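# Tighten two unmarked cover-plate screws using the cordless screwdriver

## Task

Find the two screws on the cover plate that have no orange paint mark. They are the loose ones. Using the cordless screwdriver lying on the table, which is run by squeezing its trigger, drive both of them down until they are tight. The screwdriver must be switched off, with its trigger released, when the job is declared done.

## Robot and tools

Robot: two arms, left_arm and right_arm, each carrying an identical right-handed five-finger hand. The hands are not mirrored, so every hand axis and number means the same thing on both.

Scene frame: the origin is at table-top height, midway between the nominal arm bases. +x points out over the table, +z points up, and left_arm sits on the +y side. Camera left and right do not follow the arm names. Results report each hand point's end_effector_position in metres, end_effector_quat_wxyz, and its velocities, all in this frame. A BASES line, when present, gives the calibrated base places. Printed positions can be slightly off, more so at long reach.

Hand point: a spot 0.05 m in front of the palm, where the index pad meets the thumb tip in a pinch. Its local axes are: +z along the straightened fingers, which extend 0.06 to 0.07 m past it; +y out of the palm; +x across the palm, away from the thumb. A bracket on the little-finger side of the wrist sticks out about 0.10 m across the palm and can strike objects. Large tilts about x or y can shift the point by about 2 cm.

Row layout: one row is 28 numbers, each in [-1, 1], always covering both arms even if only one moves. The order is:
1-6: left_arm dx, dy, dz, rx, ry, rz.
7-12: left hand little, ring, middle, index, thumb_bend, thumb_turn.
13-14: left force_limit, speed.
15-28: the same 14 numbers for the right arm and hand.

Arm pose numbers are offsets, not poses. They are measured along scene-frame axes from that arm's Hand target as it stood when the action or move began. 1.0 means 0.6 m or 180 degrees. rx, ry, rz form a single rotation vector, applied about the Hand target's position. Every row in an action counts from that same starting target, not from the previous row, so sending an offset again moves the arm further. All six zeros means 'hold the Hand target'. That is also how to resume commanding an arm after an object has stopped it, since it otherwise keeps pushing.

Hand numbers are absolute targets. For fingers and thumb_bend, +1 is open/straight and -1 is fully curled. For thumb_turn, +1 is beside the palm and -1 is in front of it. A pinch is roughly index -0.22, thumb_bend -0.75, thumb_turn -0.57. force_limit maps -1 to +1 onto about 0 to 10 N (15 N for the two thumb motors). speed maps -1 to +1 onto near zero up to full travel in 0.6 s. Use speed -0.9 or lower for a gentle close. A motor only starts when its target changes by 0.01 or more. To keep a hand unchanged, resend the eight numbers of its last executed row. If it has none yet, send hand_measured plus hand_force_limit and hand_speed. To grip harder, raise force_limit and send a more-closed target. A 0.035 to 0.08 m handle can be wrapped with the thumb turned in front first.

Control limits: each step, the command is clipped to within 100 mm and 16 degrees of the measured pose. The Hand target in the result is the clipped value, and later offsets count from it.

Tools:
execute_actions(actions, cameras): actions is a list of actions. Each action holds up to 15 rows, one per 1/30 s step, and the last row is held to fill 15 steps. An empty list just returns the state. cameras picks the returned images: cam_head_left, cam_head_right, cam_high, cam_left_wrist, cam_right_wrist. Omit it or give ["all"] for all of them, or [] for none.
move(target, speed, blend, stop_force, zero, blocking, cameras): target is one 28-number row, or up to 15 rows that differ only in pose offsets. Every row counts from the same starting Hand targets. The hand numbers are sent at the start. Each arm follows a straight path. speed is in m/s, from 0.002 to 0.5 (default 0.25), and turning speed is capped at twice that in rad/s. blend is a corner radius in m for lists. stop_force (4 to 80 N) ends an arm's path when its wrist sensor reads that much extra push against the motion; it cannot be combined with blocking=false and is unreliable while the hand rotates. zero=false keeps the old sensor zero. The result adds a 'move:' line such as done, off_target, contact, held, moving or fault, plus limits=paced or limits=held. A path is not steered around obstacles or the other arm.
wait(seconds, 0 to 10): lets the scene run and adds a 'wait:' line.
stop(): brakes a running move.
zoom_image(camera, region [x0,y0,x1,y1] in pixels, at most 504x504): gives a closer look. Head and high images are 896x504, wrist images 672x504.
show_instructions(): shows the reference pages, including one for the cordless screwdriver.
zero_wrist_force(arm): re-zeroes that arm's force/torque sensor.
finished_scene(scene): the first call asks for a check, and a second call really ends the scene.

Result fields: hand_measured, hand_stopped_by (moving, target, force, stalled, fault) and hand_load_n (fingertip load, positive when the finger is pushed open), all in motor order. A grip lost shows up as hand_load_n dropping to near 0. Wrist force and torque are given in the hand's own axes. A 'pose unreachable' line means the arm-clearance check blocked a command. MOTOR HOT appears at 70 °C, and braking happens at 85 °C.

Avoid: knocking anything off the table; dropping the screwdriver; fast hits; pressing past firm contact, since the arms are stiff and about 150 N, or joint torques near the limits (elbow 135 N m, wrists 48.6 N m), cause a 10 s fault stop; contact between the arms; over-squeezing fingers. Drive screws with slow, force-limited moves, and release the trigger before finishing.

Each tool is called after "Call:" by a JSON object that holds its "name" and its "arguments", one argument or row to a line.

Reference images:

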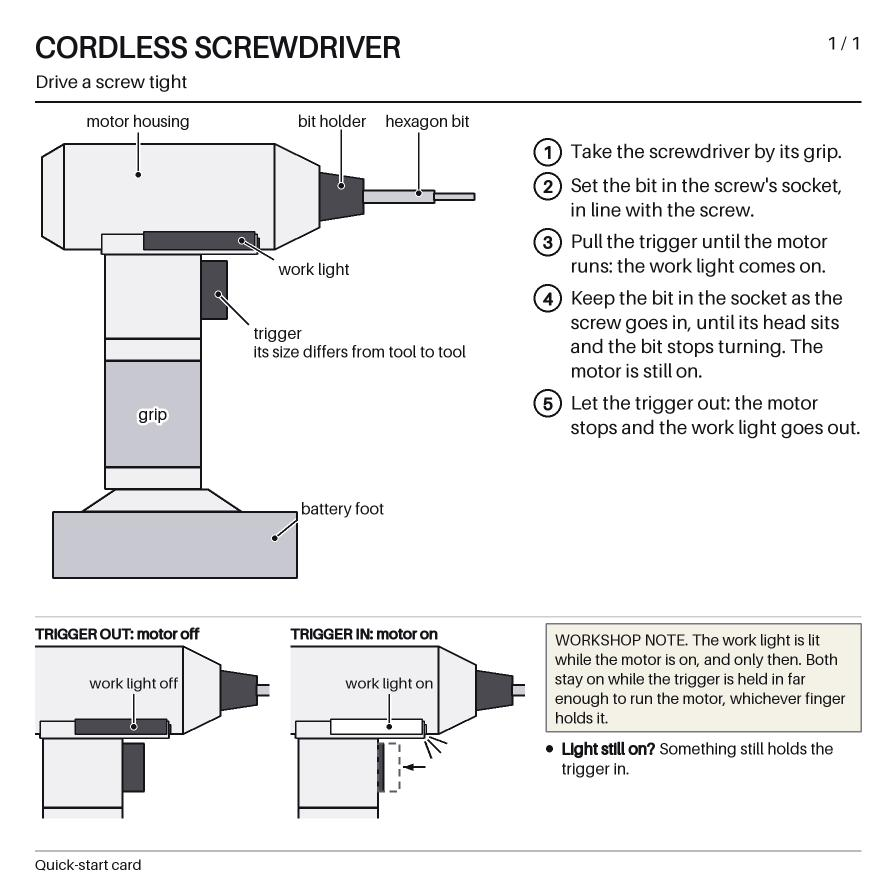

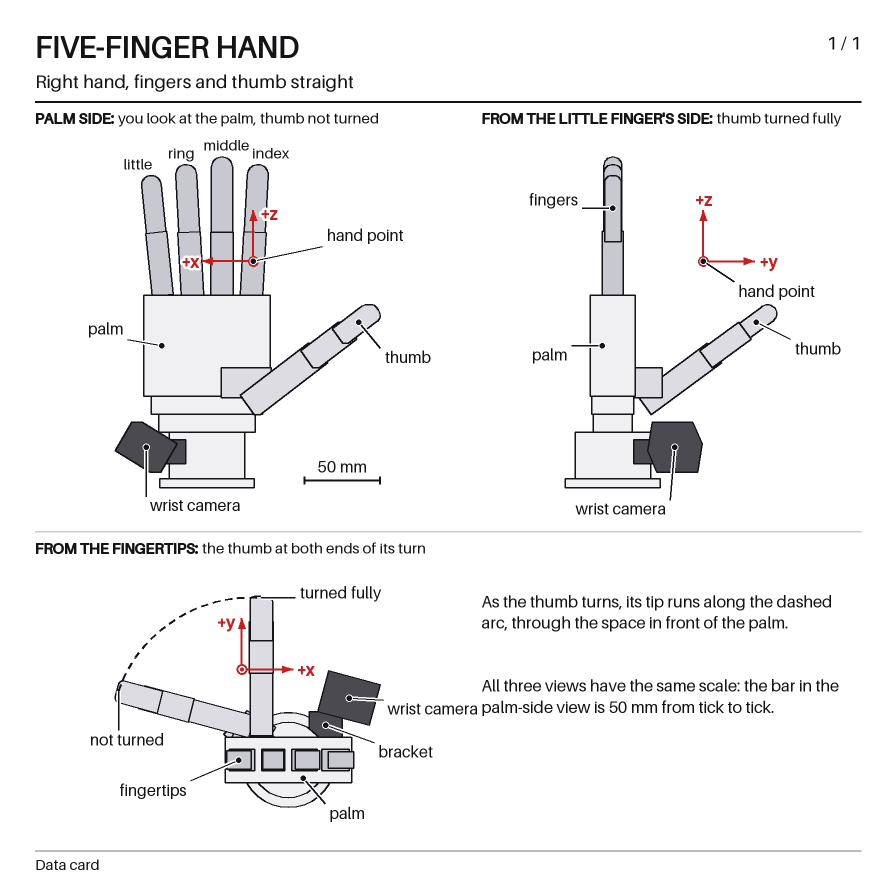

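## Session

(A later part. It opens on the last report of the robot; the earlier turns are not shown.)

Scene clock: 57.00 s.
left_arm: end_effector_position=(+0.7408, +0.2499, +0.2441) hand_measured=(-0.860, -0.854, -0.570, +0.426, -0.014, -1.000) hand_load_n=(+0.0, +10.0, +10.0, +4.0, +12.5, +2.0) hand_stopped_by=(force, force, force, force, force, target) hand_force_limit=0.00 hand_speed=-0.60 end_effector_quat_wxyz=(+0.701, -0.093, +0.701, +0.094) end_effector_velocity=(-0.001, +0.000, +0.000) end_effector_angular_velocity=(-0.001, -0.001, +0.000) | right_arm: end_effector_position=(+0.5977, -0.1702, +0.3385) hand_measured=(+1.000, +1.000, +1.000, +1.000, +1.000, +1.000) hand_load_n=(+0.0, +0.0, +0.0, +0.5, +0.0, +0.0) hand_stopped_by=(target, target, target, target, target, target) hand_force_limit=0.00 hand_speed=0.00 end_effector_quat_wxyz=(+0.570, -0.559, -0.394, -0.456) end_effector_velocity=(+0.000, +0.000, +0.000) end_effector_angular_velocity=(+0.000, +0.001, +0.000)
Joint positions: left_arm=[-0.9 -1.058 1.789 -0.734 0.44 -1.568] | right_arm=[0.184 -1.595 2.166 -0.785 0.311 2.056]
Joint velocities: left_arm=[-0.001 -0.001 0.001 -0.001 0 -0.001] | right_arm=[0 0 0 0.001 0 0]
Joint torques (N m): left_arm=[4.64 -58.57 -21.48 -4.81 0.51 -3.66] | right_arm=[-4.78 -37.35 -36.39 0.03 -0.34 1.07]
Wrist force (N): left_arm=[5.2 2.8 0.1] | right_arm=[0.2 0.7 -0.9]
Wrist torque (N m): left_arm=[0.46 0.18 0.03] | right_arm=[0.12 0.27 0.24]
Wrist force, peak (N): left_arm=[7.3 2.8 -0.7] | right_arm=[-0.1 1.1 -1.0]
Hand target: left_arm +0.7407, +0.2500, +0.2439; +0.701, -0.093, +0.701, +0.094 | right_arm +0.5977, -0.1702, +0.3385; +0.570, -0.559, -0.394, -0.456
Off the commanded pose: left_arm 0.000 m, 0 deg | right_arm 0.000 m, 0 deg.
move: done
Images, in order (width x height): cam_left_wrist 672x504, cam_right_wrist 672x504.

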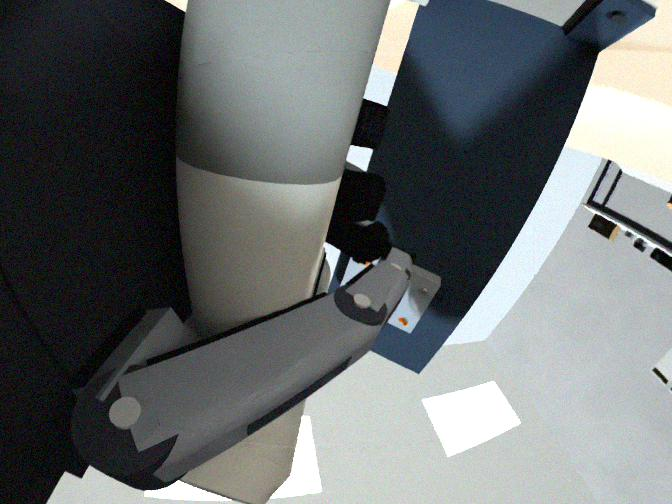

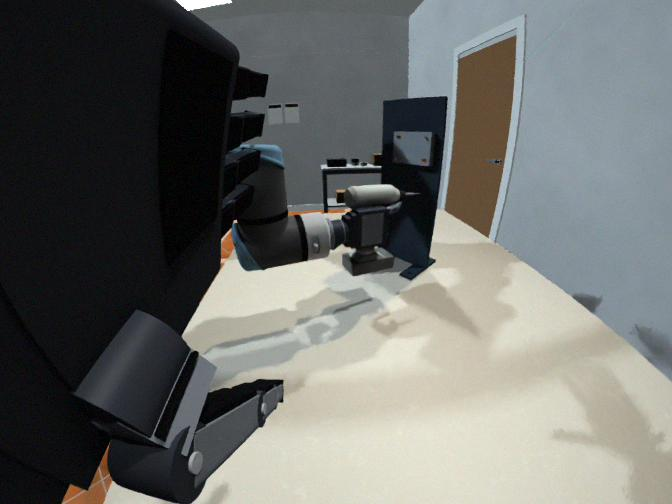

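Call:
{"name": "move", "arguments": {
  "target": [0,0,0,0,0,0,-0.98,-0.98,-0.98,-0.22,-0.98,-1,1.0,-0.6,0,0,0,0,0,0,1,1,1,1,1,1,0,0]
}}

Scene clock: 58.30 s.
left_arm: end_effector_position=(+0.7407, +0.2500, +0.2439) hand_measured=(-0.858, -0.852, -0.570, +0.186, -0.014, -1.000) hand_load_n=(+9.0, +14.5, +5.0, +9.5, +14.0, +5.5) hand_stopped_by=(force, force, force, force, force, target) hand_force_limit=1.00 hand_speed=-0.60 end_effector_quat_wxyz=(+0.701, -0.093, +0.701, +0.094) end_effector_velocity=(+0.000, +0.000, +0.000) end_effector_angular_velocity=(+0.000, +0.000, +0.000) | right_arm: end_effector_position=(+0.5977, -0.1702, +0.3385) hand_measured=(+1.000, +1.000, +1.000, +1.000, +1.000, +1.000) hand_load_n=(+0.0, +0.0, +0.0, +0.0, +0.0, +0.0) hand_stopped_by=(target, target, target, target, target, target) hand_force_limit=0.00 hand_speed=0.00 end_effector_quat_wxyz=(+0.570, -0.559, -0.394, -0.456) end_effector_velocity=(+0.000, +0.000, +0.000) end_effector_angular_velocity=(+0.000, +0.000, +0.000)
Joint positions: left_arm=[-0.9 -1.058 1.79 -0.734 0.44 -1.568] | right_arm=[0.184 -1.595 2.166 -0.785 0.311 2.056]
Joint velocities: left_arm=[0 0 0 0 0 0.001] | right_arm=[0 0 0 0 0 0]
Joint torques (N m): left_arm=[-0.78 -56.51 -25.2 -4.31 -1.71 -3.56] | right_arm=[-4.36 -37.24 -36.39 0.07 -0.36 0.91]
Wrist force (N): left_arm=[5.3 3.0 -0.3] | right_arm=[0.0 0.5 -0.7]
Wrist torque (N m): left_arm=[0.52 0.18 0.05] | right_arm=[0.07 0.28 0.23]
Wrist force, peak (N): left_arm=[5.7 2.7 -0.7] | right_arm=[0.2 1.0 -1.2]
Hand target: left_arm +0.7407, +0.2500, +0.2439; +0.701, -0.093, +0.701, +0.094 | right_arm +0.5977, -0.1702, +0.3385; +0.570, -0.559, -0.394, -0.456
Off the commanded pose: left_arm 0.000 m, 0 deg | right_arm 0.000 m, 0 deg.
move: done

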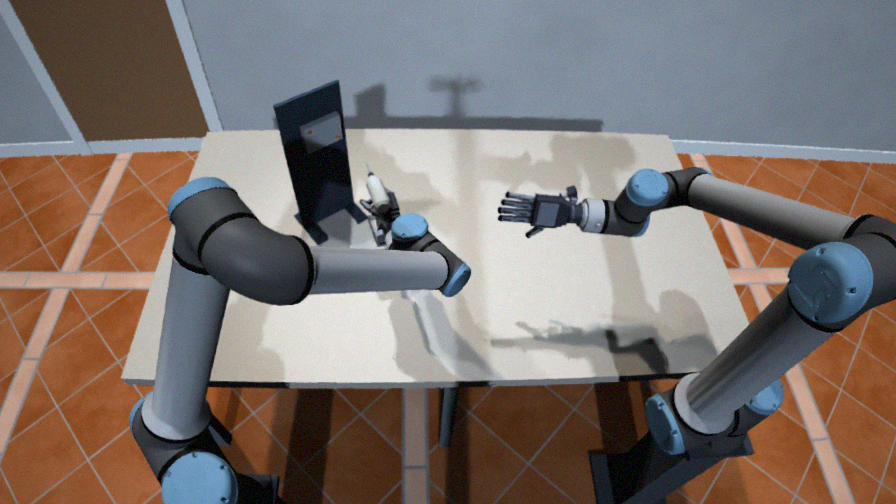

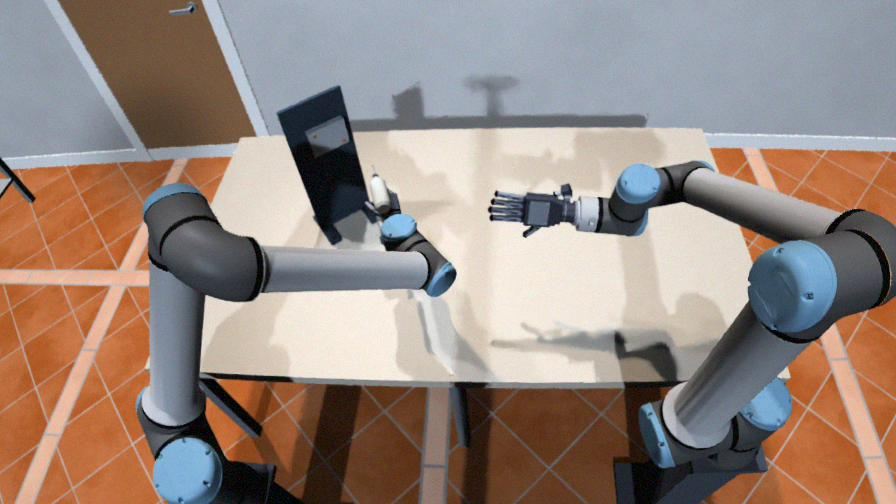

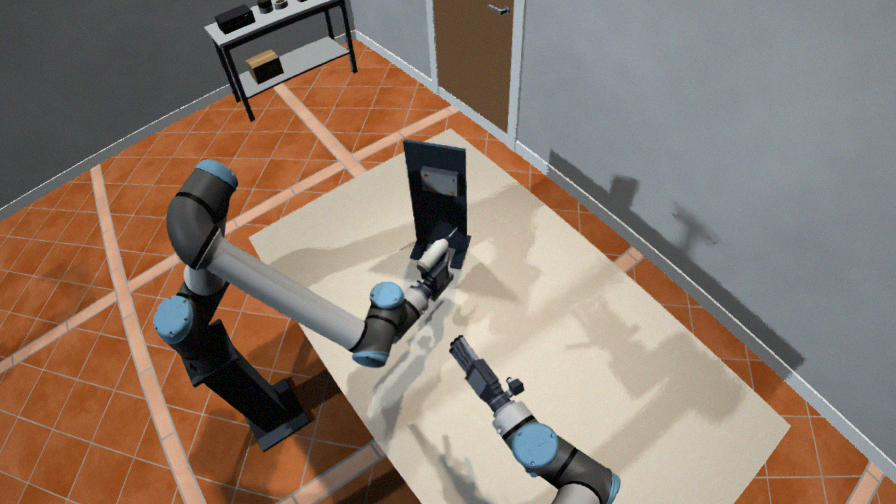

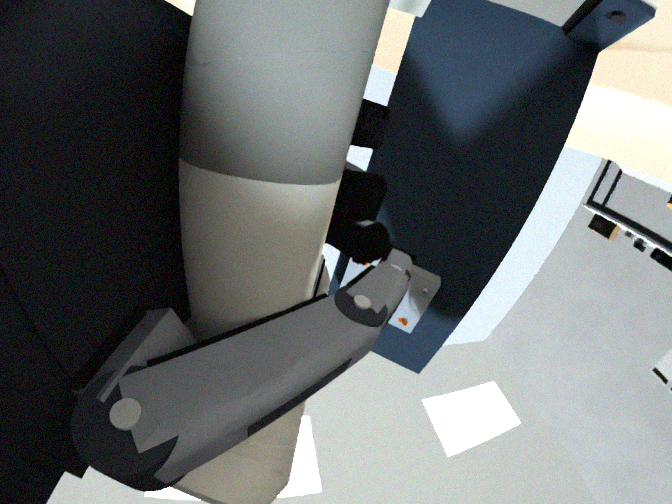

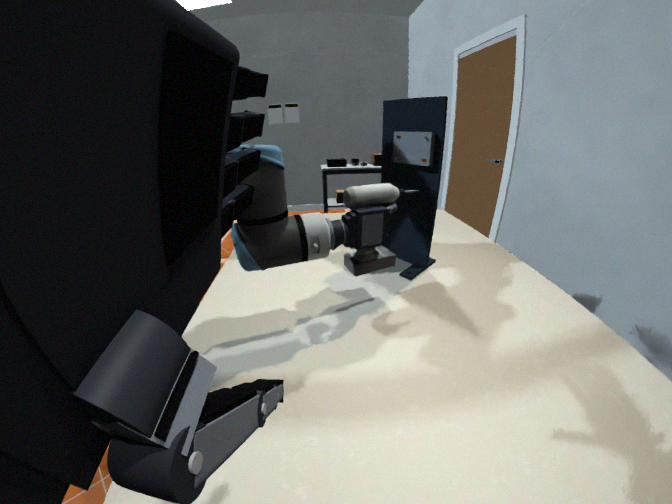

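Call:
{"name": "zoom_image", "arguments": {
  "camera": "cam_right_wrist",
  "region": [310, 90, 460, 290]
}}

Call:
{"name": "zoom_image", "arguments": {
  "camera": "cam_left_wrist",
  "region": [180, 120, 460, 420]
}}

Scaled by 2.520 from the camera's 672x504 image, which has a finer 960x720 frame.

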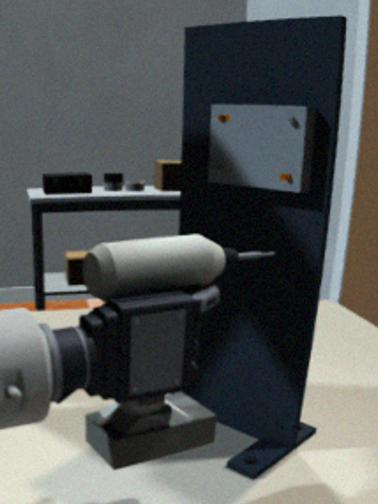

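Scaled by 1.680 from the camera's 672x504 image, which has a finer 960x720 frame.

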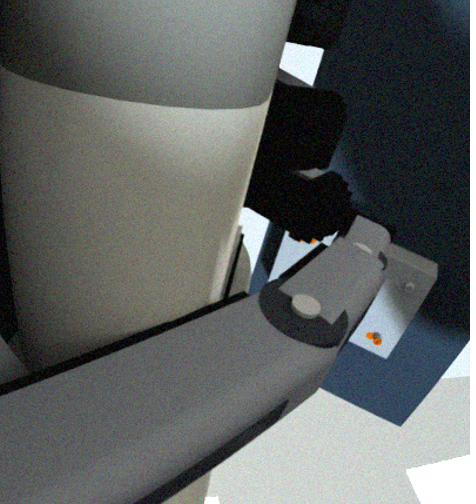

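Call:
{"name": "move", "arguments": {
  "target": [0,0,0,0,0,0,-0.98,-0.98,-0.98,1,-0.98,-1,1.0,-0.6,0,0,0,0,0,0,1,1,1,1,1,1,0,0],
  "cameras": ["cam_right_wrist"]
}}

Call:
{"name": "zoom_image", "arguments": {
  "camera": "cam_right_wrist",
  "region": [320, 170, 440, 280]
}}

Call:
{"name": "move", "arguments": {
  "target": [0,0,0,0,0,0,-0.98,-0.98,-0.98,-0.8,-0.98,-1,1.0,0.5,0,0,0,0,0,0,1,1,1,1,1,1,0,0],
  "cameras": ["cam_right_wrist"]
}}

Call:
{"name": "zoom_image", "arguments": {
  "camera": "cam_right_wrist",
  "region": [320, 170, 440, 280]
}}

Scene clock: 60.10 s.
left_arm: end_effector_position=(+0.7407, +0.2500, +0.2439) hand_measured=(-0.860, -0.854, -0.570, +1.000, -0.014, -1.000) hand_load_n=(+0.0, +4.5, +7.0, +0.0, +12.0, +3.5) hand_stopped_by=(force, force, force, target, force, target) hand_force_limit=1.00 hand_speed=-0.60 end_effector_quat_wxyz=(+0.701, -0.093, +0.701, +0.094) end_effector_velocity=(+0.000, +0.000, +0.000) end_effector_angular_velocity=(+0.002, +0.001, -0.001) | right_arm: end_effector_position=(+0.5977, -0.1702, +0.3385) hand_measured=(+1.000, +1.000, +1.000, +1.000, +1.000, +1.000) hand_load_n=(+0.0, +0.0, +0.0, +0.0, +0.0, +0.0) hand_stopped_by=(target, target, target, target, target, target) hand_force_limit=0.00 hand_speed=0.00 end_effector_quat_wxyz=(+0.570, -0.559, -0.394, -0.456) end_effector_velocity=(+0.000, +0.000, +0.000) end_effector_angular_velocity=(+0.000, -0.001, +0.000)
Joint positions: left_arm=[-0.9 -1.058 1.79 -0.734 0.44 -1.568] | right_arm=[0.184 -1.595 2.166 -0.785 0.311 2.056]
Joint velocities: left_arm=[-0.001 0 0 0.001 0 0.001] | right_arm=[0 0 0 -0.001 0 0]
Joint torques (N m): left_arm=[-1.83 -57.08 -28.21 -3.1 -1.19 -2.59] | right_arm=[-3.7 -37.23 -37.27 0 -0.32 0.96]
Wrist force (N): left_arm=[5.3 3.0 -0.2] | right_arm=[-0.1 0.9 -0.8]
Wrist torque (N m): left_arm=[0.51 0.17 0.06] | right_arm=[0.15 0.31 0.24]
Wrist force, peak (N): left_arm=[5.6 3.0 -0.3] | right_arm=[0.3 0.9 -1.2]
Hand target: left_arm +0.7407, +0.2500, +0.2439; +0.701, -0.093, +0.701, +0.094 | right_arm +0.5977, -0.1702, +0.3385; +0.570, -0.559, -0.394, -0.456
Off the commanded pose: left_arm 0.000 m, 0 deg | right_arm 0.000 m, 0 deg.
move: done
Images, in order (width x height): cam_right_wrist 672x504.

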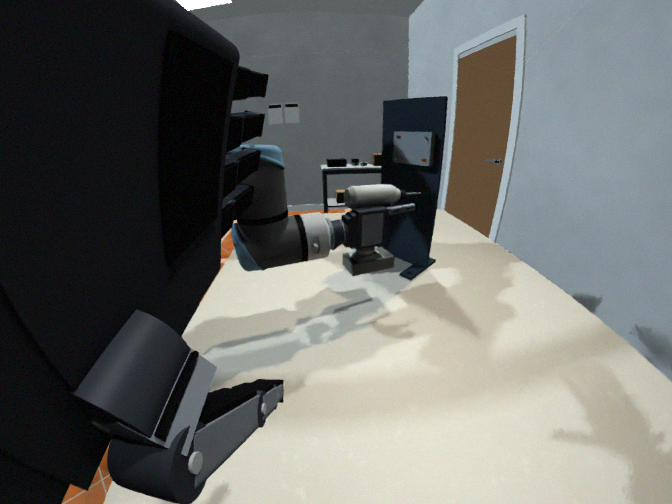

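Scaled by 4.200 from the camera's 672x504 image, which has a finer 960x720 frame.

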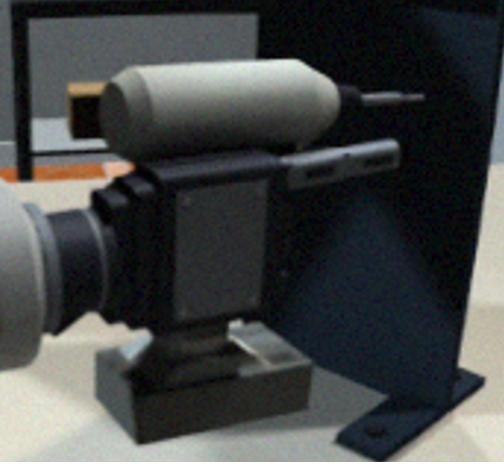

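Scene clock: 60.80 s.
left_arm: end_effector_position=(+0.7407, +0.2500, +0.2439) hand_measured=(-0.858, -0.852, -0.570, +0.178, -0.014, -1.000) hand_load_n=(+8.5, +13.5, +5.0, +7.0, +14.0, +4.0) hand_stopped_by=(force, force, force, force, force, target) hand_force_limit=1.00 hand_speed=0.50 end_effector_quat_wxyz=(+0.701, -0.093, +0.701, +0.094) end_effector_velocity=(+0.000, +0.001, +0.001) end_effector_angular_velocity=(+0.000, +0.000, +0.001) | right_arm: end_effector_position=(+0.5977, -0.1702, +0.3385) hand_measured=(+1.000, +1.000, +1.000, +1.000, +1.000, +1.000) hand_load_n=(+0.0, +0.0, +0.0, +0.0, +0.0, +0.0) hand_stopped_by=(target, target, target, target, target, target) hand_force_limit=0.00 hand_speed=0.00 end_effector_quat_wxyz=(+0.570, -0.559, -0.394, -0.456) end_effector_velocity=(+0.000, +0.000, +0.000) end_effector_angular_velocity=(+0.000, +0.000, -0.001)
Joint positions: left_arm=[-0.9 -1.058 1.79 -0.734 0.44 -1.568] | right_arm=[0.184 -1.595 2.166 -0.785 0.311 2.056]
Joint velocities: left_arm=[0.001 -0.001 0 0 0 0] | right_arm=[0 0.001 0 0 0 0]
Joint torques (N m): left_arm=[-4.03 -58.57 -30.63 -2.75 -1.15 -2.33] | right_arm=[-4.41 -36.64 -36.7 0.16 -0.25 0.92]
Wrist force (N): left_arm=[5.1 3.2 -0.4] | right_arm=[0.2 0.9 -0.7]
Wrist torque (N m): left_arm=[0.55 0.22 0.04] | right_arm=[0.14 0.25 0.26]
Wrist force, peak (N): left_arm=[5.3 3.4 -0.4] | right_arm=[0.3 1.0 -1.2]
Hand target: left_arm +0.7407, +0.2500, +0.2439; +0.701, -0.093, +0.701, +0.094 | right_arm +0.5977, -0.1702, +0.3385; +0.570, -0.559, -0.394, -0.456
Off the commanded pose: left_arm 0.000 m, 0 deg | right_arm 0.000 m, 0 deg.
move: done
Images, in order (width x height): cam_right_wrist 672x504.

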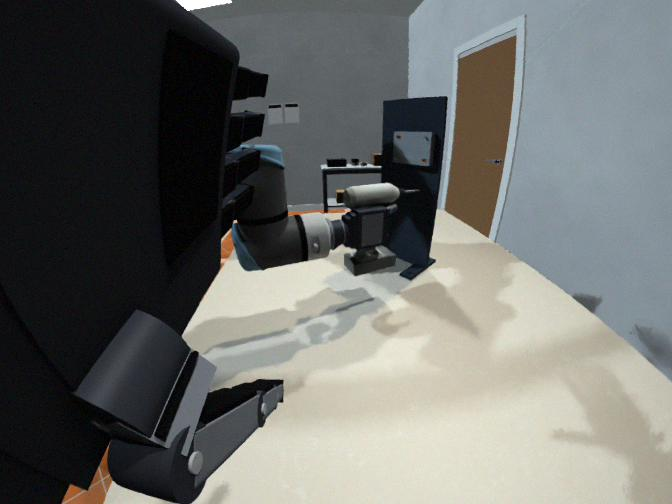

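Scaled by 4.200 from the camera's 672x504 image, which has a finer 960x720 frame.

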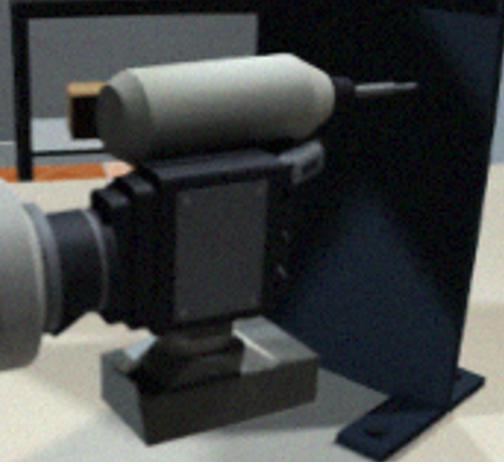

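Call:
{"name": "move", "arguments": {
  "target": [0,0,0,0,0,0,-0.98,-0.98,-0.98,-0.8,-0.98,-1,1.0,0.5,0.25,0.333,-0.1,0,0,0,1,1,1,1,1,1,0,0],
  "cameras": ["cam_right_wrist"]
}}

Call:
{"name": "zoom_image", "arguments": {
  "camera": "cam_right_wrist",
  "region": [280, 100, 480, 300]
}}

Scene clock: 62.93 s.
left_arm: end_effector_position=(+0.7407, +0.2500, +0.2439) hand_measured=(-0.858, -0.852, -0.570, +0.178, -0.014, -1.000) hand_load_n=(+8.5, +14.0, +5.0, +7.5, +13.5, +4.0) hand_stopped_by=(force, force, force, force, force, target) hand_force_limit=1.00 hand_speed=0.50 end_effector_quat_wxyz=(+0.701, -0.093, +0.701, +0.094) end_effector_velocity=(+0.000, +0.000, +0.000) end_effector_angular_velocity=(+0.001, +0.000, +0.000) | right_arm: end_effector_position=(+0.7475, +0.0296, +0.2785) hand_measured=(+1.000, +1.000, +1.000, +1.000, +1.000, +1.000) hand_load_n=(+0.0, +0.0, +0.0, +0.0, +0.5, +0.0) hand_stopped_by=(target, target, target, target, target, target) hand_force_limit=0.00 hand_speed=0.00 end_effector_quat_wxyz=(+0.570, -0.559, -0.395, -0.456) end_effector_velocity=(+0.001, +0.000, +0.002) end_effector_angular_velocity=(+0.001, -0.003, +0.000)
Joint positions: left_arm=[-0.9 -1.058 1.79 -0.734 0.44 -1.568] | right_arm=[0.404 -1.153 1.735 -0.71 0.527 1.963]
Joint velocities: left_arm=[0 0 0 0 0 0.001] | right_arm=[0 0 -0.002 -0.001 0 0]
Joint torques (N m): left_arm=[-6.88 -59.29 -36.09 -2.89 -1.83 -1.95] | right_arm=[-9.79 -63.34 -43.28 -4.32 0.33 1.23]
Wrist force (N): left_arm=[5.3 2.8 -0.2] | right_arm=[0.5 0.5 -1.0]
Wrist torque (N m): left_arm=[0.49 0.17 0.05] | right_arm=[0.10 0.22 0.26]
Wrist force, peak (N): left_arm=[5.9 2.7 -0.2] | right_arm=[0.6 -0.7 -2.9]
Hand target: left_arm +0.7407, +0.2500, +0.2439; +0.701, -0.093, +0.701, +0.094 | right_arm +0.7477, +0.0296, +0.2785; +0.570, -0.559, -0.395, -0.456
Off the commanded pose: left_arm 0.000 m, 0 deg | right_arm 0.000 m, 0 deg.
move: done
Images, in order (width x height): cam_right_wrist 672x504.

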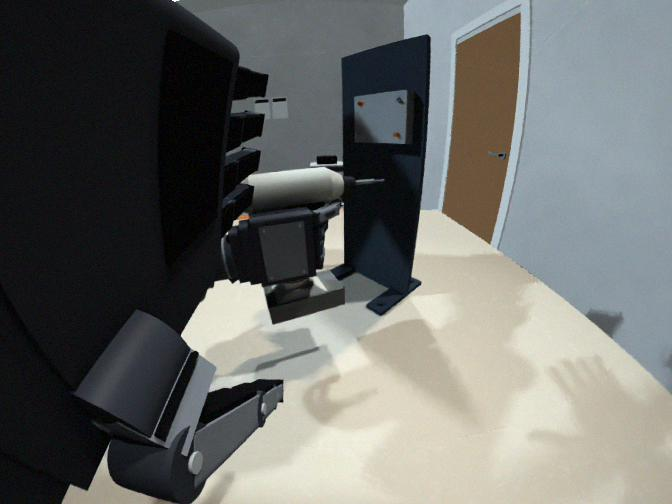

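Scaled by 2.520 from the camera's 672x504 image, which has a finer 960x720 frame.

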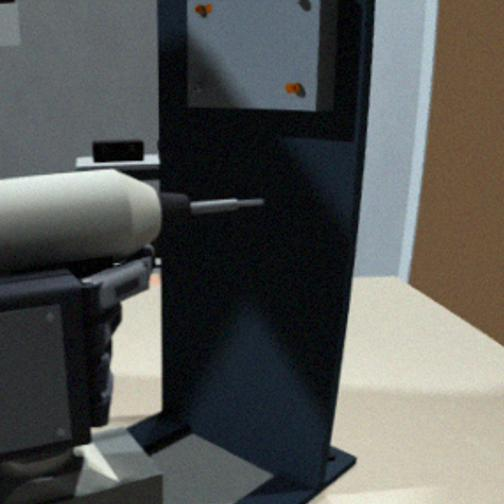

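Call:
{"name": "zoom_image", "arguments": {
  "camera": "cam_right_wrist",
  "region": [235, 150, 395, 270]
}}

Scaled by 3.150 from the camera's 672x504 image, which has a finer 960x720 frame.

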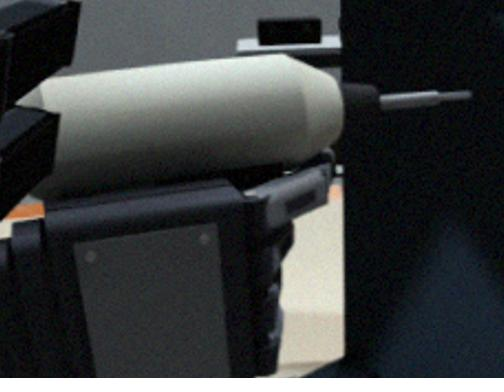

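Call:
{"name": "move", "arguments": {
  "target": [0,0,0,0,0,0,-0.98,-0.98,-0.98,-0.8,-0.98,-1,1.0,0.5,0.19,0.0,-0.0975,0,0,0.111,1,1,1,1,1,1,0,0],
  "cameras": ["cam_right_wrist"]
}}

Call:
{"name": "zoom_image", "arguments": {
  "camera": "cam_right_wrist",
  "region": [250, 130, 410, 270]
}}

Scene clock: 65.53 s.
left_arm: end_effector_position=(+0.7407, +0.2500, +0.2439) hand_measured=(-0.858, -0.852, -0.570, +0.178, -0.014, -1.000) hand_load_n=(+8.5, +14.0, +5.0, +7.0, +13.5, +4.0) hand_stopped_by=(force, force, force, force, force, target) hand_force_limit=1.00 hand_speed=0.50 end_effector_quat_wxyz=(+0.701, -0.093, +0.701, +0.094) end_effector_velocity=(+0.000, +0.000, +0.000) end_effector_angular_velocity=(+0.001, +0.001, -0.001) | right_arm: end_effector_position=(+0.8616, +0.0300, +0.2204) hand_measured=(+1.000, +1.000, +1.000, +1.000, +1.000, +1.000) hand_load_n=(+0.0, +0.0, +0.0, +0.0, +0.0, +0.0) hand_stopped_by=(target, target, target, target, target, target) hand_force_limit=0.00 hand_speed=0.00 end_effector_quat_wxyz=(+0.639, -0.483, -0.486, -0.350) end_effector_velocity=(+0.000, +0.000, -0.001) end_effector_angular_velocity=(+0.000, +0.000, +0.000)
Joint positions: left_arm=[-0.9 -1.058 1.79 -0.734 0.44 -1.568] | right_arm=[0.297 -0.929 1.547 -1.333 0.094 2.566]
Joint velocities: left_arm=[0 0 0 0.001 0 0] | right_arm=[0 0.001 0 -0.003 0 0.002]
Joint torques (N m): left_arm=[-11.35 -60.63 -39.21 -0.91 -0.9 -1.07] | right_arm=[-15.55 -93.76 -40.07 -6.37 2.31 1.95]
Wrist force (N): left_arm=[5.1 3.0 -0.4] | right_arm=[0.1 0.5 -1.1]
Wrist torque (N m): left_arm=[0.52 0.22 0.03] | right_arm=[0.09 0.28 0.20]
Wrist force, peak (N): left_arm=[5.8 2.7 0.1] | right_arm=[0.6 3.3 -1.8]
Hand target: left_arm +0.7407, +0.2500, +0.2439; +0.701, -0.093, +0.701, +0.094 | right_arm +0.8617, +0.0298, +0.2204; +0.640, -0.482, -0.485, -0.350
Off the commanded pose: left_arm 0.000 m, 0 deg | right_arm 0.001 m, 0 deg.
move: done
Images, in order (width x height): cam_right_wrist 672x504.

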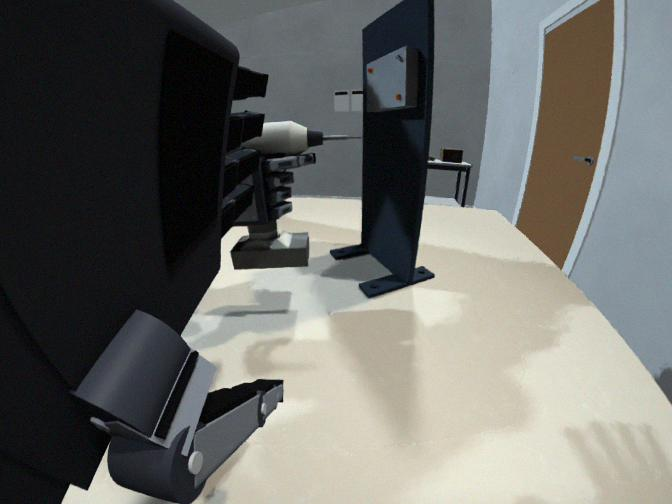

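Scaled by 3.150 from the camera's 672x504 image, which has a finer 960x720 frame.

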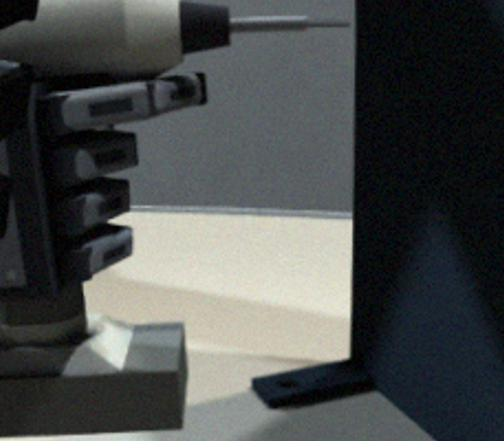

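Call:
{"name": "move", "arguments": {
  "target": [0,0,0,0,0,0,-0.98,-0.98,-0.98,1,-0.98,-1,1.0,0.5,0,0,-0.03,0,0,-0.02,1,1,1,1,1,1,0,0],
  "cameras": ["cam_right_wrist"]
}}

Call:
{"name": "zoom_image", "arguments": {
  "camera": "cam_right_wrist",
  "region": [250, 110, 390, 250]
}}

Scene clock: 67.03 s.
left_arm: end_effector_position=(+0.7407, +0.2500, +0.2439) hand_measured=(-0.860, -0.854, -0.570, +1.000, -0.014, -1.000) hand_load_n=(+0.0, +4.5, +7.0, +0.0, +12.0, +3.5) hand_stopped_by=(force, force, force, target, force, target) hand_force_limit=1.00 hand_speed=0.50 end_effector_quat_wxyz=(+0.701, -0.093, +0.701, +0.094) end_effector_velocity=(+0.000, +0.000, +0.000) end_effector_angular_velocity=(-0.001, +0.000, +0.000) | right_arm: end_effector_position=(+0.8618, +0.0298, +0.2024) hand_measured=(+1.000, +1.000, +1.000, +1.000, +1.000, +1.000) hand_load_n=(+0.0, +0.0, +0.0, +0.0, +0.0, +0.0) hand_stopped_by=(target, target, target, target, target, target) hand_force_limit=0.00 hand_speed=0.00 end_effector_quat_wxyz=(+0.629, -0.497, -0.470, -0.370) end_effector_velocity=(+0.000, +0.000, -0.001) end_effector_angular_velocity=(+0.000, +0.001, +0.000)
Joint positions: left_arm=[-0.9 -1.058 1.79 -0.734 0.44 -1.568] | right_arm=[0.302 -0.912 1.52 -1.057 0.15 2.298]
Joint velocities: left_arm=[0 0 0 0.001 0 -0.001] | right_arm=[0 0.001 0.001 -0.003 0 0.003]
Joint torques (N m): left_arm=[-13.04 -59.44 -45.41 -0.59 -1.23 -0.54] | right_arm=[13.15 -90.31 -30.32 -5.44 -0.26 1.76]
Wrist force (N): left_arm=[5.3 2.5 -0.2] | right_arm=[0.0 0.5 -0.5]
Wrist torque (N m): left_arm=[0.44 0.18 0.03] | right_arm=[0.06 0.28 0.20]
Wrist force, peak (N): left_arm=[5.7 2.9 -0.2] | right_arm=[1.1 0.9 -0.7]
Hand target: left_arm +0.7407, +0.2500, +0.2439; +0.701, -0.093, +0.701, +0.094 | right_arm +0.8617, +0.0298, +0.2023; +0.629, -0.497, -0.470, -0.370
Off the commanded pose: left_arm 0.000 m, 0 deg | right_arm 0.000 m, 0 deg.
move: done
Images, in order (width x height): cam_right_wrist 672x504.

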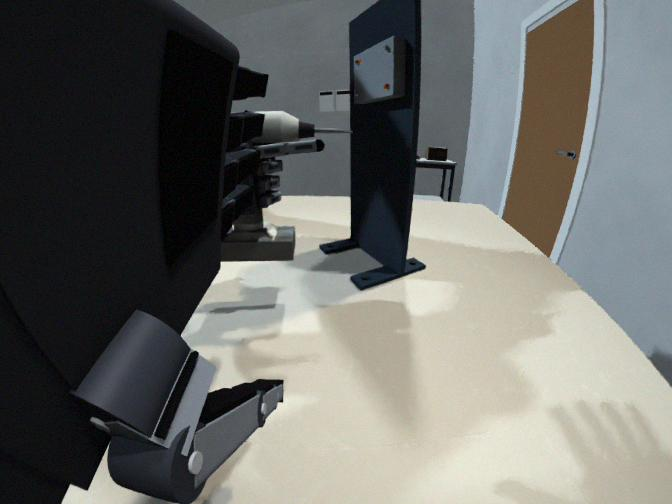

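Scaled by 3.600 from the camera's 672x504 image, which has a finer 960x720 frame.

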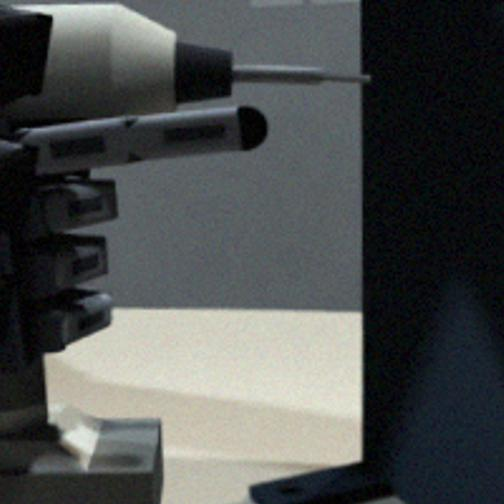

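Call:
{"name": "move", "arguments": {
  "target": [0,0,-0.15,0,0,0,-0.98,-0.98,-0.98,1,-0.98,-1,1.0,0.5,0,0,0,0,0,0,1,1,1,1,1,1,0,0],
  "speed": 0.08,
  "cameras": ["cam_right_wrist"]
}}

Call:
{"name": "move", "arguments": {
  "target": [0,0,-0.06,0,0,0,-0.98,-0.98,-0.98,1,-0.98,-1,1.0,0.5,0,0,0,0,0,0,1,1,1,1,1,1,0,0],
  "speed": 0.02,
  "stop_force": 5,
  "cameras": ["cam_right_wrist"]
}}

Scene clock: 69.40 s.
left_arm: end_effector_position=(+0.7405, +0.2502, +0.1537) hand_measured=(-0.860, -0.854, -0.570, +1.000, -0.014, -1.000) hand_load_n=(+0.0, +4.0, +7.0, +0.0, +12.0, +3.5) hand_stopped_by=(force, force, force, target, force, target) hand_force_limit=1.00 hand_speed=0.50 end_effector_quat_wxyz=(+0.701, -0.093, +0.701, +0.094) end_effector_velocity=(+0.000, +0.001, +0.001) end_effector_angular_velocity=(+0.003, +0.002, +0.000) | right_arm: end_effector_position=(+0.8617, +0.0298, +0.2024) hand_measured=(+1.000, +1.000, +1.000, +1.000, +1.000, +1.000) hand_load_n=(+0.0, +0.5, +0.0, +0.0, +0.0, +0.0) hand_stopped_by=(target, target, target, target, target, target) hand_force_limit=0.00 hand_speed=0.00 end_effector_quat_wxyz=(+0.629, -0.497, -0.470, -0.370) end_effector_velocity=(+0.000, +0.000, +0.000) end_effector_angular_velocity=(+0.000, +0.000, +0.000)
Joint positions: left_arm=[-0.9 -0.95 1.819 -0.871 0.44 -1.568] | right_arm=[0.302 -0.912 1.519 -1.056 0.15 2.296]
Joint velocities: left_arm=[0.001 -0.002 0 0.004 0 0.001] | right_arm=[0 0 0 0 0 0]
Joint torques (N m): left_arm=[-7.6 -92.78 -33.73 1.05 0.55 3.58] | right_arm=[15.2 -84.99 -41.4 0.02 1.48 -2.53]
Wrist force (N): left_arm=[5.2 2.5 -0.6] | right_arm=[0.1 0.8 -0.6]
Wrist torque (N m): left_arm=[0.45 0.18 0.04] | right_arm=[0.10 0.27 0.20]
Wrist force, peak (N): left_arm=[7.6 2.7 -0.3] | right_arm=[0.2 1.1 -0.8]
Hand target: left_arm +0.7406, +0.2501, +0.1539; +0.701, -0.093, +0.701, +0.094 | right_arm +0.8617, +0.0298, +0.2023; +0.629, -0.497, -0.470, -0.370
Off the commanded pose: left_arm 0.000 m, 0 deg | right_arm 0.000 m, 0 deg.
move: done
Images, in order (width x height): cam_right_wrist 672x504.

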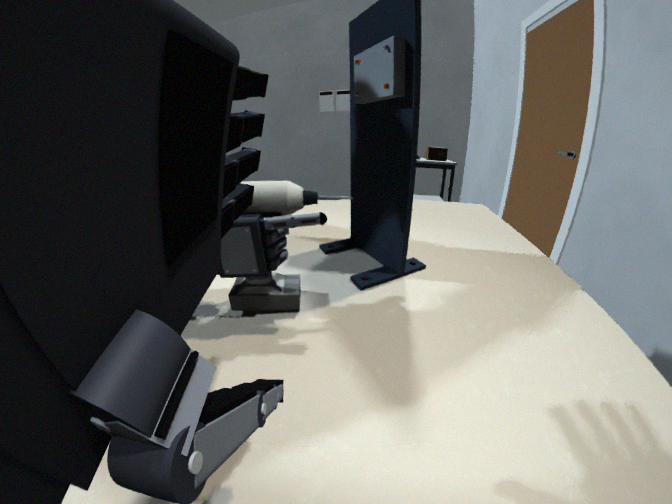

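Scene clock: 70.90 s.
left_arm: end_effector_position=(+0.7406, +0.2501, +0.1491) hand_measured=(-0.860, -0.854, -0.570, +1.000, -0.014, -1.000) hand_load_n=(+0.0, +4.0, +7.0, +0.0, +12.0, +3.5) hand_stopped_by=(force, force, force, target, force, target) hand_force_limit=1.00 hand_speed=0.50 end_effector_quat_wxyz=(+0.701, -0.093, +0.701, +0.094) end_effector_velocity=(+0.000, +0.000, +0.001) end_effector_angular_velocity=(-0.001, +0.000, +0.000) | right_arm: end_effector_position=(+0.8617, +0.0298, +0.2023) hand_measured=(+1.000, +1.000, +1.000, +1.000, +1.000, +1.000) hand_load_n=(+0.0, +0.0, +0.0, +0.0, +0.0, +0.0) hand_stopped_by=(target, target, target, target, target, target) hand_force_limit=0.00 hand_speed=0.00 end_effector_quat_wxyz=(+0.629, -0.497, -0.470, -0.370) end_effector_velocity=(+0.000, +0.000, -0.001) end_effector_angular_velocity=(+0.000, +0.001, +0.000)
Joint positions: left_arm=[-0.9 -0.944 1.819 -0.878 0.44 -1.568] | right_arm=[0.302 -0.912 1.519 -1.056 0.15 2.296]
Joint velocities: left_arm=[0 -0.001 0 0 0 -0.001] | right_arm=[0 0.001 0 0 0 0]
Joint torques (N m): left_arm=[-3.48 -93.02 -41.71 0.99 0.21 1.38] | right_arm=[14.18 -84.84 -36.01 -1.68 1.87 -2.25]
Wrist force (N): left_arm=[5.3 2.4 -0.2] | right_arm=[0.1 0.6 -0.8]
Wrist torque (N m): left_arm=[0.40 0.17 0.04] | right_arm=[0.09 0.27 0.21]
Wrist force, peak (N): left_arm=[5.8 2.8 -0.6] | right_arm=[0.1 1.0 -1.1]
Hand target: left_arm +0.7406, +0.2501, +0.1491; +0.701, -0.093, +0.701, +0.094 | right_arm +0.8617, +0.0298, +0.2023; +0.629, -0.497, -0.470, -0.370
Off the commanded pose: left_arm 0.031 m, 0 deg | right_arm 0.000 m, 0 deg.
move: contact (left_arm)
Images, in order (width x height): cam_right_wrist 672x504.

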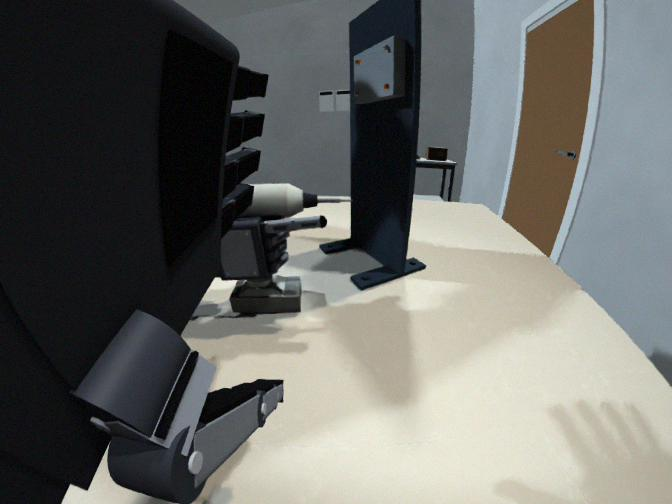

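Call:
{"name": "move", "arguments": {
  "target": [0,0,-0.06,0,0,0,-0.98,-0.98,-0.98,1,-0.98,-1,1.0,0.5,0,0,0,0,0,0,1,1,1,1,1,1,0,0],
  "speed": 0.02,
  "stop_force": 7,
  "cameras": ["cam_right_wrist"]
}}

Call:
{"name": "zoom_image", "arguments": {
  "camera": "cam_right_wrist",
  "region": [220, 160, 360, 340]
}}

Scene clock: 71.90 s.
left_arm: end_effector_position=(+0.7407, +0.2500, +0.1485) hand_measured=(-0.860, -0.854, -0.570, +1.000, -0.014, -1.000) hand_load_n=(+0.0, +4.0, +7.0, +0.0, +12.0, +3.5) hand_stopped_by=(force, force, force, target, force, target) hand_force_limit=1.00 hand_speed=0.50 end_effector_quat_wxyz=(+0.701, -0.093, +0.701, +0.094) end_effector_velocity=(+0.000, -0.001, +0.000) end_effector_angular_velocity=(-0.001, +0.000, -0.001) | right_arm: end_effector_position=(+0.8617, +0.0298, +0.2023) hand_measured=(+1.000, +1.000, +1.000, +1.000, +1.000, +1.000) hand_load_n=(+0.0, +0.0, +0.0, -0.5, +0.0, +0.0) hand_stopped_by=(target, target, target, target, target, target) hand_force_limit=0.00 hand_speed=0.00 end_effector_quat_wxyz=(+0.629, -0.497, -0.470, -0.370) end_effector_velocity=(+0.000, +0.000, -0.002) end_effector_angular_velocity=(-0.001, +0.002, +0.000)
Joint positions: left_arm=[-0.9 -0.943 1.819 -0.878 0.44 -1.568] | right_arm=[0.302 -0.912 1.519 -1.056 0.15 2.296]
Joint velocities: left_arm=[-0.001 0 0 0 0 0] | right_arm=[0 0.002 0 0 0 0]
Joint torques (N m): left_arm=[-8.1 -80.36 -33.51 1.04 0.4 2.01] | right_arm=[13.61 -84.83 -33.43 -2.6 1.85 -1.9]
Wrist force (N): left_arm=[5.4 2.5 -0.7] | right_arm=[0.2 0.8 -0.8]
Wrist torque (N m): left_arm=[0.44 0.16 0.05] | right_arm=[0.11 0.27 0.21]
Wrist force, peak (N): left_arm=[5.8 3.0 -0.3] | right_arm=[0.2 1.0 -0.9]
Hand target: left_arm +0.7407, +0.2500, +0.1485; +0.701, -0.093, +0.701, +0.094 | right_arm +0.8617, +0.0298, +0.2023; +0.629, -0.497, -0.470, -0.370
Off the commanded pose: left_arm 0.035 m, 0 deg | right_arm 0.000 m, 0 deg.
move: contact (left_arm)
Images, in order (width x height): cam_right_wrist 672x504.

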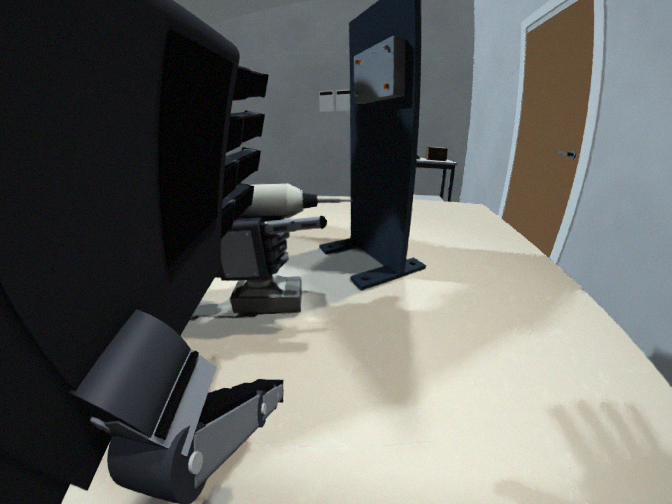

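Scaled by 2.800 from the camera's 672x504 image, which has a finer 960x720 frame.

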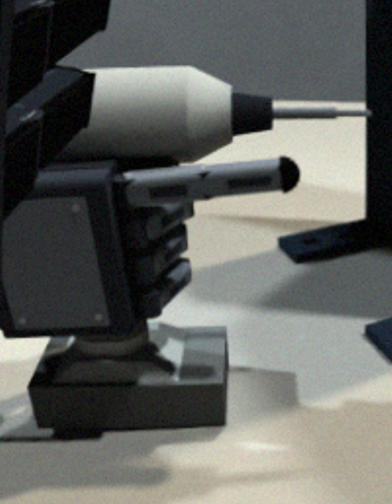

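Call:
{"name": "move", "arguments": {
  "target": [0,0,-0.06,0,0,0,-0.98,-0.98,-0.98,1,-0.98,-1,1.0,0.5,0,0,0,0,0,0,1,1,1,1,1,1,0,0],
  "speed": 0.01,
  "stop_force": 12,
  "cameras": ["cam_right_wrist"]
}}

Call:
{"name": "zoom_image", "arguments": {
  "camera": "cam_right_wrist",
  "region": [220, 160, 360, 340]
}}

Scene clock: 73.77 s.
left_arm: end_effector_position=(+0.7407, +0.2500, +0.1448) hand_measured=(-0.858, -0.854, -0.570, +1.000, -0.014, -1.000) hand_load_n=(+2.5, +5.5, +6.5, +0.0, +12.5, +3.5) hand_stopped_by=(force, force, force, target, force, target) hand_force_limit=1.00 hand_speed=0.50 end_effector_quat_wxyz=(+0.701, -0.093, +0.701, +0.094) end_effector_velocity=(+0.000, +0.000, +0.000) end_effector_angular_velocity=(+0.000, +0.000, -0.001) | right_arm: end_effector_position=(+0.8617, +0.0298, +0.2023) hand_measured=(+1.000, +1.000, +1.000, +1.000, +1.000, +1.000) hand_load_n=(+0.0, +0.0, +0.0, +0.0, +0.0, +0.0) hand_stopped_by=(target, target, target, target, target, target) hand_force_limit=0.00 hand_speed=0.00 end_effector_quat_wxyz=(+0.629, -0.497, -0.470, -0.370) end_effector_velocity=(+0.000, +0.000, +0.000) end_effector_angular_velocity=(+0.000, +0.000, +0.000)
Joint positions: left_arm=[-0.9 -0.938 1.82 -0.884 0.44 -1.568] | right_arm=[0.302 -0.912 1.519 -1.056 0.15 2.296]
Joint velocities: left_arm=[0 0 0 0 0 0] | right_arm=[0 0 0 0 0 0]
Joint torques (N m): left_arm=[-5.02 -92.43 -39.96 0.91 -0.48 0.64] | right_arm=[11.97 -84.73 -32.74 -4.48 1.87 -1.89]
Wrist force (N): left_arm=[2.5 2.4 0.5] | right_arm=[0.7 0.7 -0.8]
Wrist torque (N m): left_arm=[0.44 -0.02 0.05] | right_arm=[0.09 0.18 0.24]
Wrist force, peak (N): left_arm=[-11.3 2.8 -2.7] | right_arm=[0.3 1.2 -1.1]
Hand target: left_arm +0.7407, +0.2500, +0.1448; +0.701, -0.093, +0.701, +0.094 | right_arm +0.8617, +0.0298, +0.2023; +0.629, -0.497, -0.470, -0.370
Off the commanded pose: left_arm 0.032 m, 0 deg | right_arm 0.000 m, 0 deg.
move: contact (left_arm)
Images, in order (width x height): cam_right_wrist 672x504.

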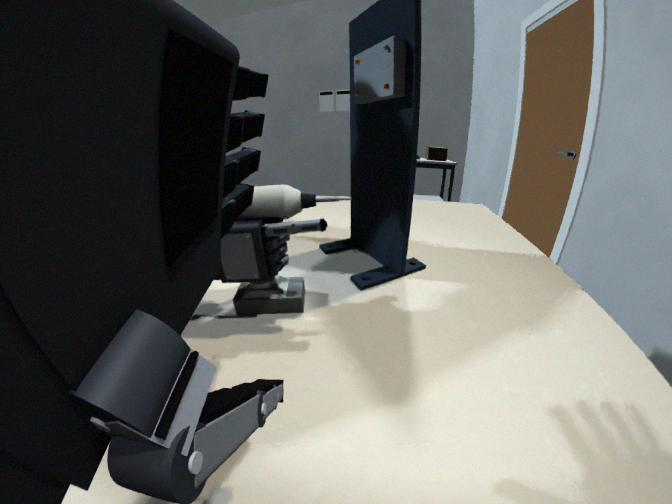

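Scaled by 2.800 from the camera's 672x504 image, which has a finer 960x720 frame.

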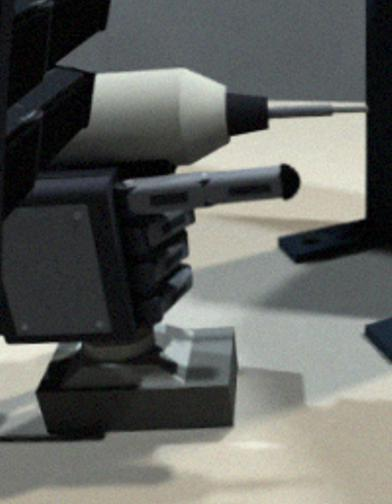

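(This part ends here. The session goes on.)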